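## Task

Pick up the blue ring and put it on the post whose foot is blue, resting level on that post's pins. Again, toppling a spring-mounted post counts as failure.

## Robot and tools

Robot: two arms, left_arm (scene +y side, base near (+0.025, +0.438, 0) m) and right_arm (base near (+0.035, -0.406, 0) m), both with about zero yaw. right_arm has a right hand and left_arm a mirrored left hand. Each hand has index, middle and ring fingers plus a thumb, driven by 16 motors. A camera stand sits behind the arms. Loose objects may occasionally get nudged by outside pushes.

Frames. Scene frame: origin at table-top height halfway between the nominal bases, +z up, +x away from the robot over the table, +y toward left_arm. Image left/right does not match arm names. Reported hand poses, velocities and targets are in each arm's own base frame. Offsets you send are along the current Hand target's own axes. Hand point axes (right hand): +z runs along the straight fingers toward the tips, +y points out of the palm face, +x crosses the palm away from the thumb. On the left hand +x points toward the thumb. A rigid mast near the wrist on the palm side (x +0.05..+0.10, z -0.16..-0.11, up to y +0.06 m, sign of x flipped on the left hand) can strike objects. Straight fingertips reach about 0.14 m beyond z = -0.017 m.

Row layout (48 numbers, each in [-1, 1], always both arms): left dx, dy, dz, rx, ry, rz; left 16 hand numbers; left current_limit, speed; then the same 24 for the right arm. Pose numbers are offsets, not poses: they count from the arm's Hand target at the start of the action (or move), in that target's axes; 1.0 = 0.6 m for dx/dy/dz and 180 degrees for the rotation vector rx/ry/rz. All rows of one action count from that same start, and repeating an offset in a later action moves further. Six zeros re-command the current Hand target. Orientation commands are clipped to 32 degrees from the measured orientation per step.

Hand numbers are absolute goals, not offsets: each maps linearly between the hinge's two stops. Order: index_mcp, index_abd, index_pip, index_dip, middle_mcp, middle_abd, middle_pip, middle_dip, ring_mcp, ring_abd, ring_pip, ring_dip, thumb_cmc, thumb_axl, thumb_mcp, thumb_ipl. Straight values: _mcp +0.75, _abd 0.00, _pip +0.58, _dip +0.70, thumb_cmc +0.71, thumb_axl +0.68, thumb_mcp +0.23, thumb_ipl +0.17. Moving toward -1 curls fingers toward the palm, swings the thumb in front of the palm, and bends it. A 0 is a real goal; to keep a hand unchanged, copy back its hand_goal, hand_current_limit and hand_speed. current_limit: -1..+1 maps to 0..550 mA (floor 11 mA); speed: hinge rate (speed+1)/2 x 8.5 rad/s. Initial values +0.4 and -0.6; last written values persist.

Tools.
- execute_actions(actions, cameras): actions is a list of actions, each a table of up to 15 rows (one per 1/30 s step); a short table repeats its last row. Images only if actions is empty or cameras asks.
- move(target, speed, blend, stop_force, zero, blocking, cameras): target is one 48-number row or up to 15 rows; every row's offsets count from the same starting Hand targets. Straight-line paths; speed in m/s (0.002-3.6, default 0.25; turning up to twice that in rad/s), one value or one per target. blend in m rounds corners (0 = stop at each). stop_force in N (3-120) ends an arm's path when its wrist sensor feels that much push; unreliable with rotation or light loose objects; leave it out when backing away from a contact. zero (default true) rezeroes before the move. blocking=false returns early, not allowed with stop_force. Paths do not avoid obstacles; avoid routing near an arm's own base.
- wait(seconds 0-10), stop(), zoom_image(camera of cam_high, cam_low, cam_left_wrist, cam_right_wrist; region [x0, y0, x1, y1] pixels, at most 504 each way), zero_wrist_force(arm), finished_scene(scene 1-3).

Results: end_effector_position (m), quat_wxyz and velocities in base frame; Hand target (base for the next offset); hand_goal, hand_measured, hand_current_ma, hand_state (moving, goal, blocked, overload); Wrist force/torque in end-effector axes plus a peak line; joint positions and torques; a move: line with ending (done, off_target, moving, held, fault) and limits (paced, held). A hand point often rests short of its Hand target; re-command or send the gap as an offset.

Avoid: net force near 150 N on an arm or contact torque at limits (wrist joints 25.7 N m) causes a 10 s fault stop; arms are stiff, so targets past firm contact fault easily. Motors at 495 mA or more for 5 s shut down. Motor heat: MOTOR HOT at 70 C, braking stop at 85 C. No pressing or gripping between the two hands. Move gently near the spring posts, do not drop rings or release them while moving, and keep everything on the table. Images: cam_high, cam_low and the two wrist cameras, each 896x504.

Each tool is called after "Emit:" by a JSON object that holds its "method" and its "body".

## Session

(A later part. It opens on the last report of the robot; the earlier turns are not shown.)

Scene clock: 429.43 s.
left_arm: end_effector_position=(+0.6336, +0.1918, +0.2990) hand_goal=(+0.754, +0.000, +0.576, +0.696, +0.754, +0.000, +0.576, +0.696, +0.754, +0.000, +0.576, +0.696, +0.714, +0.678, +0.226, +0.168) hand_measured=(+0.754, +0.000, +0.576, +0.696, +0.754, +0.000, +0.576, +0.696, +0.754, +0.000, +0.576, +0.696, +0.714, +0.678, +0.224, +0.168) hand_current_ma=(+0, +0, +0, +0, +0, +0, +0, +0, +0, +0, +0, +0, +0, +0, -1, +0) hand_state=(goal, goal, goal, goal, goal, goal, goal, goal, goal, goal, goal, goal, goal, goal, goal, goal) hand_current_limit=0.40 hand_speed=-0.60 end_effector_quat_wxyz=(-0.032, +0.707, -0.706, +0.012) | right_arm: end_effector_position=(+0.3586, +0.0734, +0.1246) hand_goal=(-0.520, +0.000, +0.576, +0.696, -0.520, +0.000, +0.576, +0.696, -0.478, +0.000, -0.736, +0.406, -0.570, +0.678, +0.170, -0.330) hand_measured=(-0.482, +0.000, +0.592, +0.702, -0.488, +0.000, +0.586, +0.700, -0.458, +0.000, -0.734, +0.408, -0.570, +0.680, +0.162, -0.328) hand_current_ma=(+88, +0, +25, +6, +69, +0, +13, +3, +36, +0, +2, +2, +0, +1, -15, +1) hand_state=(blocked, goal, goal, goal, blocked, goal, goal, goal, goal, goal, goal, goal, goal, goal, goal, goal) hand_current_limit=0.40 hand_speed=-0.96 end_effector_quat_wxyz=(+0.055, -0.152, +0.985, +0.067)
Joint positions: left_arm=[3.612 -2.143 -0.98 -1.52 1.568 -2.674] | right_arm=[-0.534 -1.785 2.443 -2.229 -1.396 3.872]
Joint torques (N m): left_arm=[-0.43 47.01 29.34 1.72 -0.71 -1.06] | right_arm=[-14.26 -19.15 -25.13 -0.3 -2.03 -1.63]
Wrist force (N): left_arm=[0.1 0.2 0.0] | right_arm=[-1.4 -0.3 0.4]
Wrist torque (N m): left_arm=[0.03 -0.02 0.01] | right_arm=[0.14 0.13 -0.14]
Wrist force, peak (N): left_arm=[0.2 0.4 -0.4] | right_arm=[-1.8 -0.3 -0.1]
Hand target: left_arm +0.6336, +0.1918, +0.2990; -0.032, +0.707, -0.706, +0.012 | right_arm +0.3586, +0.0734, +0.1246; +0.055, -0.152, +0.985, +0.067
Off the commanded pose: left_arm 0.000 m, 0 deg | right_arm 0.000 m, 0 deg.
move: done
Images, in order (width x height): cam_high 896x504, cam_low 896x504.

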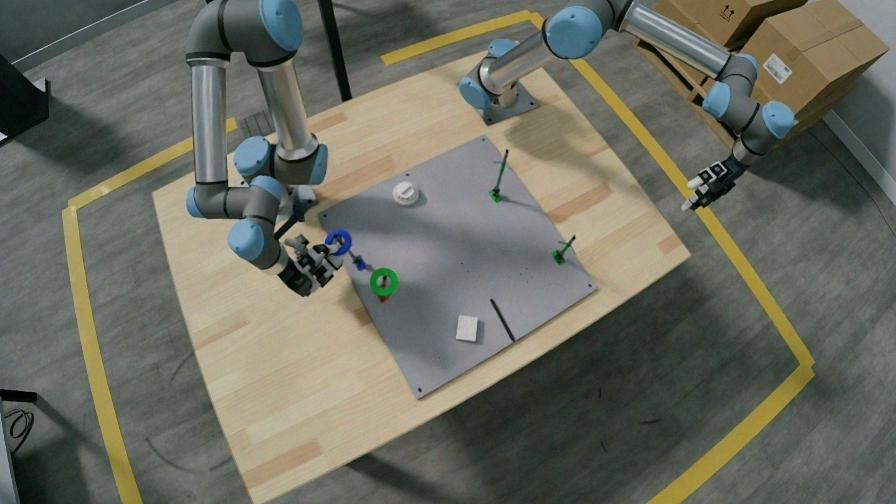

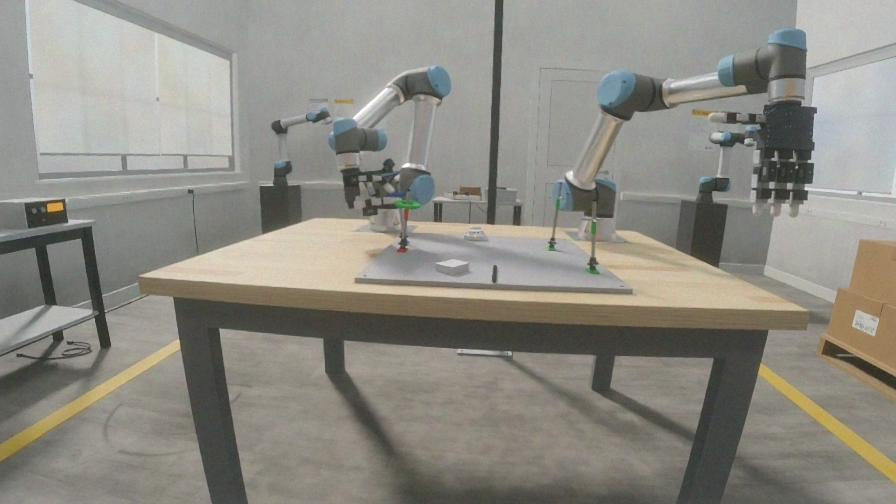

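Emit:
{"method": "move", "body": {"target": [0,0,0,0,0,0,0.754,0,0.576,0.696,0.754,0,0.576,0.696,0.754,0,0.576,0.696,0.714,0.678,0.226,0.168,0.4,-0.6,0,0,0,0,0,0,-0.52,0,0.576,0.696,-0.52,0,0.576,0.696,-0.479,0,-0.737,0.406,-0.571,0.678,0.615,-0.719,0.4,-0.85], "speed": 0.03}}

Emit:
{"method": "move", "body": {"target": [0,0,0,0,0,0,0.754,0,0.576,0.696,0.754,0,0.576,0.696,0.754,0,0.576,0.696,0.714,0.678,0.226,0.168,0.4,-0.6,0,0,0.035,0,0,0,-0.52,0,0.576,0.696,-0.52,0,0.576,0.696,-0.479,0,-0.737,0.406,-0.571,0.678,0.615,-0.719,0.4,-0.85], "speed": 0.03, "stop_force": 3, "cameras": ["cam_high","cam_low","cam_right_wrist"]}}

Emit:
{"method": "zoom_image", "body": {"camera": "cam_high", "region": [322, 222, 364, 264]}}

Emit:
{"method": "zoom_image", "body": {"camera": "cam_low", "region": [375, 170, 425, 220]}}

Scene clock: 436.97 s.
left_arm: end_effector_position=(+0.6336, +0.1918, +0.2990) hand_goal=(+0.754, +0.000, +0.576, +0.696, +0.754, +0.000, +0.576, +0.696, +0.754, +0.000, +0.576, +0.696, +0.714, +0.678, +0.226, +0.168) hand_measured=(+0.754, +0.000, +0.576, +0.696, +0.754, +0.000, +0.576, +0.696, +0.754, +0.000, +0.576, +0.696, +0.714, +0.678, +0.224, +0.168) hand_current_ma=(+0, +0, +0, +0, +0, +0, +0, +0, +0, +0, +0, +0, +0, +0, -1, +0) hand_state=(goal, goal, goal, goal, goal, goal, goal, goal, goal, goal, goal, goal, goal, goal, goal, goal) hand_current_limit=0.40 hand_speed=-0.60 end_effector_quat_wxyz=(-0.032, +0.707, -0.706, +0.012) | right_arm: end_effector_position=(+0.3586, +0.0734, +0.1246) hand_goal=(-0.520, +0.000, +0.576, +0.696, -0.520, +0.000, +0.576, +0.696, -0.478, +0.000, -0.736, +0.406, -0.570, +0.678, +0.616, -0.718) hand_measured=(-0.488, +0.000, +0.588, +0.702, -0.488, +0.000, +0.586, +0.700, -0.458, +0.000, -0.734, +0.408, -0.570, +0.680, +0.608, -0.716) hand_current_ma=(+70, +0, +18, +5, +68, +0, +13, +3, +36, +0, +2, +2, +0, +1, -15, +1) hand_state=(blocked, goal, goal, goal, blocked, goal, goal, goal, goal, goal, goal, goal, goal, goal, goal, goal) hand_current_limit=0.40 hand_speed=-0.85 end_effector_quat_wxyz=(+0.055, -0.152, +0.985, +0.067)
Joint positions: left_arm=[3.612 -2.143 -0.98 -1.52 1.568 -2.674] | right_arm=[-0.534 -1.785 2.443 -2.229 -1.396 3.872]
Joint torques (N m): left_arm=[-0.26 47.06 30.06 1.55 -0.91 -1.12] | right_arm=[-12.47 -20.53 -25.38 -0.51 -1.59 -1.37]
Wrist force (N): left_arm=[-0.3 0.2 0.0] | right_arm=[-1.4 -0.3 0.3]
Wrist torque (N m): left_arm=[0.02 0.04 -0.03] | right_arm=[0.15 0.13 -0.14]
Wrist force, peak (N): left_arm=[-0.5 0.0 -0.3] | right_arm=[-1.7 -0.3 0.3]
Hand target: left_arm +0.6336, +0.1918, +0.2990; -0.032, +0.707, -0.706, +0.012 | right_arm +0.3586, +0.0734, +0.1246; +0.055, -0.152, +0.985, +0.067
Off the commanded pose: left_arm 0.000 m, 0 deg | right_arm 0.000 m, 0 deg.
move: done

Scene clock: 438.63 s.
left_arm: end_effector_position=(+0.6336, +0.1918, +0.2990) hand_goal=(+0.754, +0.000, +0.576, +0.696, +0.754, +0.000, +0.576, +0.696, +0.754, +0.000, +0.576, +0.696, +0.714, +0.678, +0.226, +0.168) hand_measured=(+0.754, +0.000, +0.576, +0.696, +0.754, +0.000, +0.576, +0.696, +0.754, +0.000, +0.576, +0.696, +0.714, +0.678, +0.224, +0.168) hand_current_ma=(+0, +0, +0, +0, +0, +0, +0, +0, +0, +0, +0, +0, +0, +0, -1, +0) hand_state=(goal, goal, goal, goal, goal, goal, goal, goal, goal, goal, goal, goal, goal, goal, goal, goal) hand_current_limit=0.40 hand_speed=-0.60 end_effector_quat_wxyz=(-0.032, +0.707, -0.706, +0.012) | right_arm: end_effector_position=(+0.3605, +0.0765, +0.1039) hand_goal=(-0.520, +0.000, +0.576, +0.696, -0.520, +0.000, +0.576, +0.696, -0.478, +0.000, -0.736, +0.406, -0.570, +0.678, +0.616, -0.718) hand_measured=(-0.496, +0.000, +0.584, +0.700, -0.494, +0.000, +0.584, +0.700, -0.458, +0.000, -0.734, +0.408, -0.570, +0.680, +0.608, -0.716) hand_current_ma=(+48, +0, +10, +3, +52, +0, +9, +3, +36, +0, +2, +2, +0, +1, -15, +1) hand_state=(blocked, goal, goal, goal, blocked, goal, goal, goal, goal, goal, goal, goal, goal, goal, goal, goal) hand_current_limit=0.40 hand_speed=-0.85 end_effector_quat_wxyz=(+0.055, -0.152, +0.985, +0.067)
Joint positions: left_arm=[3.612 -2.143 -0.98 -1.52 1.568 -2.674] | right_arm=[-0.523 -1.731 2.473 -2.315 -1.396 3.884]
Joint torques (N m): left_arm=[-0.42 47.08 29.87 1.59 -0.91 -1.09] | right_arm=[14.73 -4.14 -10.97 -3.28 -0.91 1.39]
Wrist force (N): left_arm=[-0.1 0.1 0.1] | right_arm=[-1.5 -0.4 -0.1]
Wrist torque (N m): left_arm=[0.01 0.02 -0.01] | right_arm=[0.13 0.16 -0.24]
Wrist force, peak (N): left_arm=[-0.1 0.3 0.5] | right_arm=[-1.6 -0.5 -0.1]
Hand target: left_arm +0.6336, +0.1918, +0.2990; -0.032, +0.707, -0.706, +0.012 | right_arm +0.3605, +0.0765, +0.1039; +0.055, -0.152, +0.985, +0.067
Off the commanded pose: left_arm 0.000 m, 0 deg | right_arm 0.000 m, 0 deg.
move: done
Images, in order (width x height): cam_high 896x504, cam_low 896x504, cam_right_wrist 896x504.

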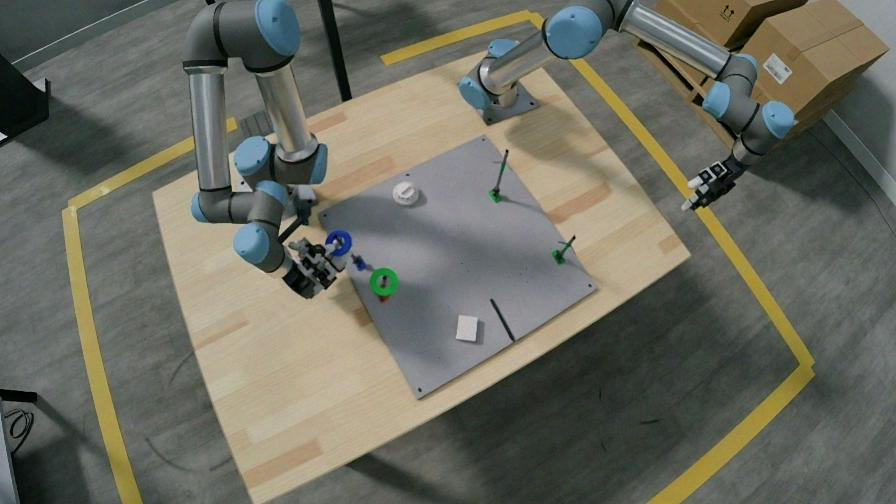

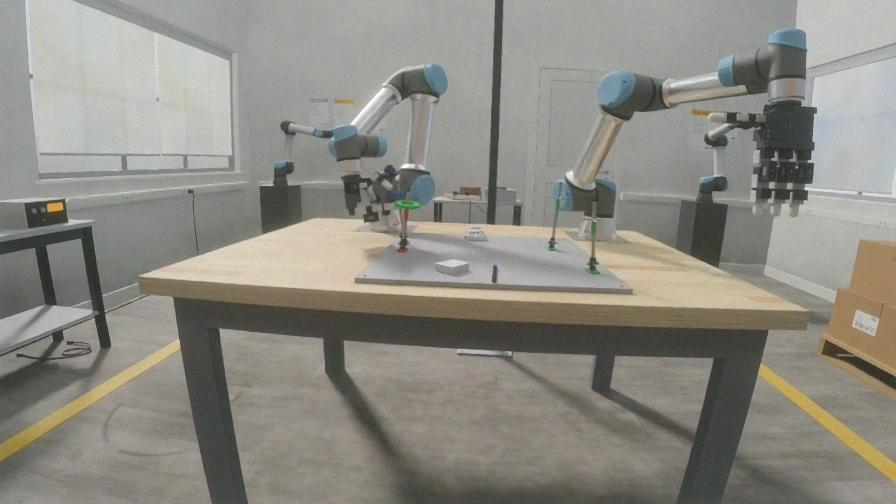

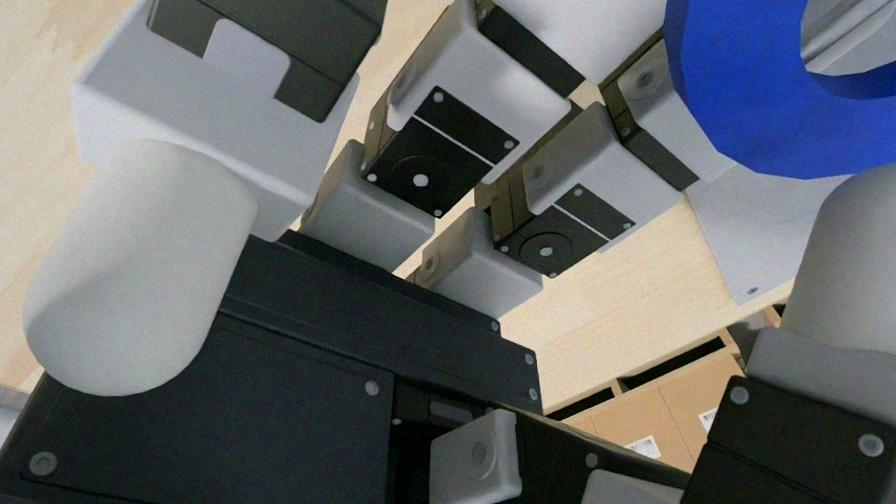

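Scaled by 12.000.

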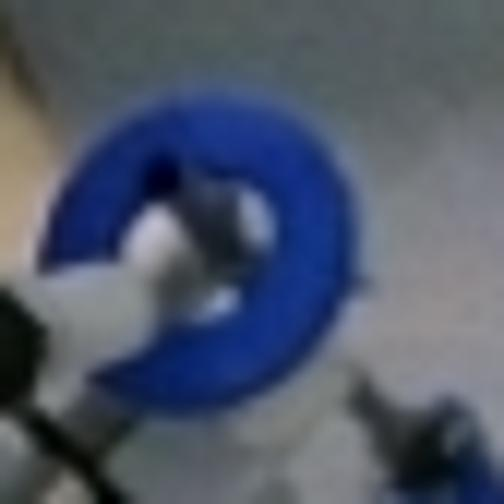

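Scaled by 10.080.

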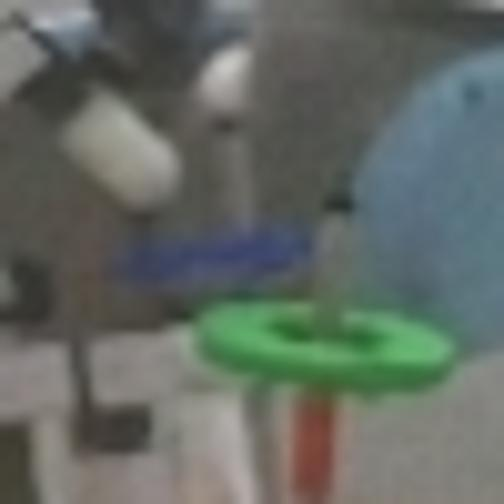

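Emit:
{"method": "move", "body": {"target": [0,0,0,0,0,0,0.754,0,0.576,0.696,0.754,0,0.576,0.696,0.754,0,0.576,0.696,0.714,0.678,0.226,0.168,0.4,-0.6,0,-0.18,0,0,0,0,-0.52,0,0.576,0.696,-0.52,0,0.576,0.696,-0.479,0,-0.737,0.406,-0.571,0.678,0.615,-0.719,0.4,-0.85], "speed": 0.07, "stop_force": 4, "cameras": ["cam_high","cam_low"]}}

Emit:
{"method": "zoom_image", "body": {"camera": "cam_high", "region": [322, 222, 364, 264]}}

Emit:
{"method": "zoom_image", "body": {"camera": "cam_low", "region": [375, 165, 435, 255]}}

Scene clock: 445.37 s.
left_arm: end_effector_position=(+0.6336, +0.1918, +0.2990) hand_goal=(+0.754, +0.000, +0.576, +0.696, +0.754, +0.000, +0.576, +0.696, +0.754, +0.000, +0.576, +0.696, +0.714, +0.678, +0.226, +0.168) hand_measured=(+0.754, +0.000, +0.576, +0.696, +0.754, +0.000, +0.576, +0.696, +0.754, +0.000, +0.576, +0.696, +0.714, +0.678, +0.224, +0.168) hand_current_ma=(+0, +0, +0, +0, +0, +0, +0, +0, +0, +0, +0, +0, +0, +0, -1, +0) hand_state=(goal, goal, goal, goal, goal, goal, goal, goal, goal, goal, goal, goal, goal, goal, goal, goal) hand_current_limit=0.40 hand_speed=-0.60 end_effector_quat_wxyz=(-0.032, +0.707, -0.706, +0.012) | right_arm: end_effector_position=(+0.3936, -0.0256, +0.0914) hand_goal=(-0.520, +0.000, +0.576, +0.696, -0.520, +0.000, +0.576, +0.696, -0.478, +0.000, -0.736, +0.406, -0.570, +0.678, +0.616, -0.718) hand_measured=(-0.496, +0.000, +0.584, +0.700, -0.494, +0.000, +0.584, +0.700, -0.458, +0.000, -0.734, +0.408, -0.570, +0.680, +0.608, -0.716) hand_current_ma=(+48, +0, +10, +3, +52, +0, +9, +3, +36, +0, +2, +2, +0, +1, -15, +1) hand_state=(blocked, goal, goal, goal, blocked, goal, goal, goal, goal, goal, goal, goal, goal, goal, goal, goal) hand_current_limit=0.40 hand_speed=-0.85 end_effector_quat_wxyz=(+0.055, -0.152, +0.985, +0.067)
Joint positions: left_arm=[3.612 -2.143 -0.98 -1.52 1.568 -2.674] | right_arm=[-0.706 -1.552 2.346 -2.335 -1.399 3.698]
Joint torques (N m): left_arm=[0.07 47.16 30.19 1.45 -0.79 -1.17] | right_arm=[-14 -10.8 -24.27 -3.45 -2 -1.8]
Wrist force (N): left_arm=[-0.1 0.1 0.3] | right_arm=[-1.3 -0.5 -0.2]
Wrist torque (N m): left_arm=[-0.02 0.01 0.00] | right_arm=[0.12 0.14 -0.09]
Wrist force, peak (N): left_arm=[-0.3 0.4 0.5] | right_arm=[-1.6 -0.8 -0.1]
Hand target: left_arm +0.6336, +0.1918, +0.2990; -0.032, +0.707, -0.706, +0.012 | right_arm +0.3936, -0.0256, +0.0914; +0.055, -0.152, +0.985, +0.067
Off the commanded pose: left_arm 0.000 m, 0 deg | right_arm 0.000 m, 0 deg.
move: done
Images, in order (width x height): cam_high 896x504, cam_low 896x504.

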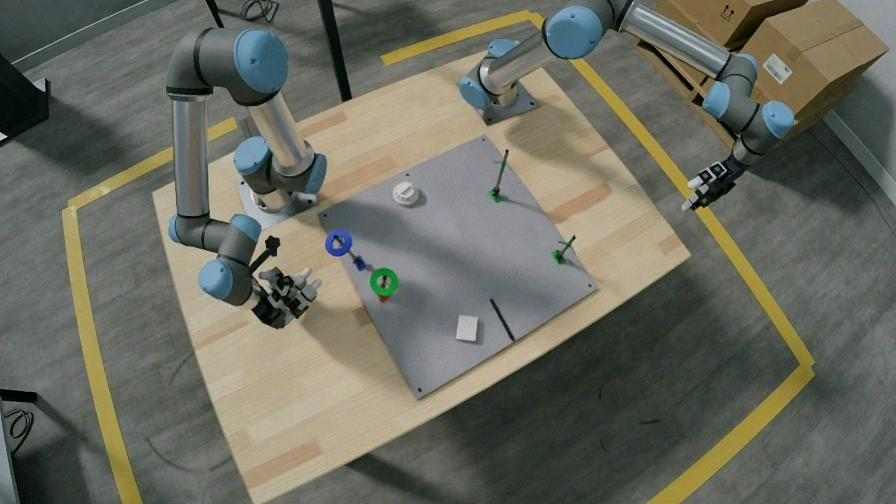

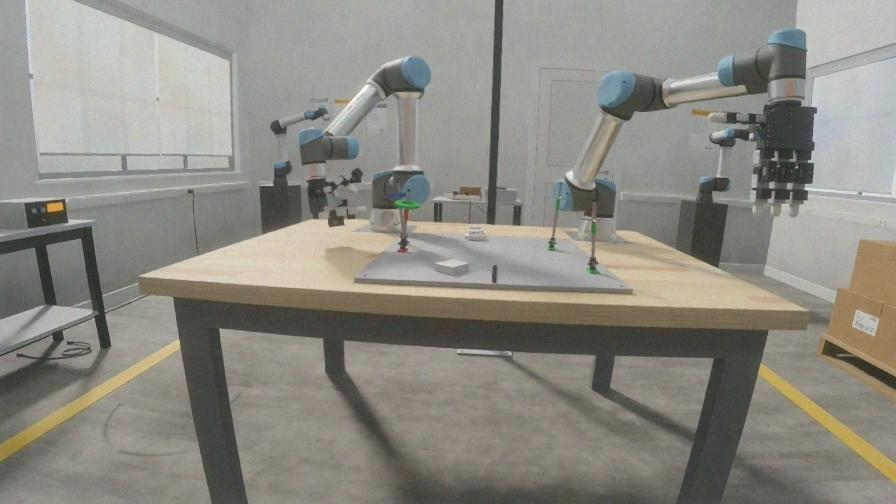

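Scaled by 12.000.

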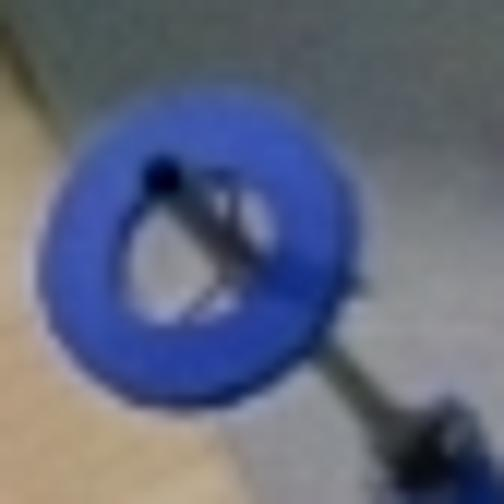

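Scaled by 5.600.

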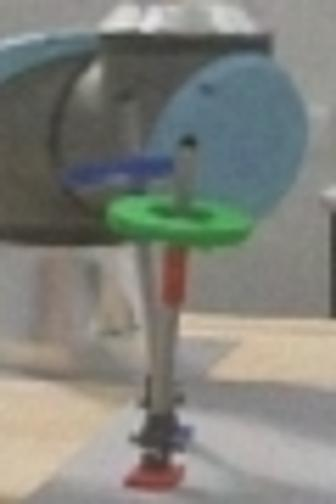

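Emit:
{"method": "finished_scene", "body": {"scene": 2}}

The scene is finished: the task was done.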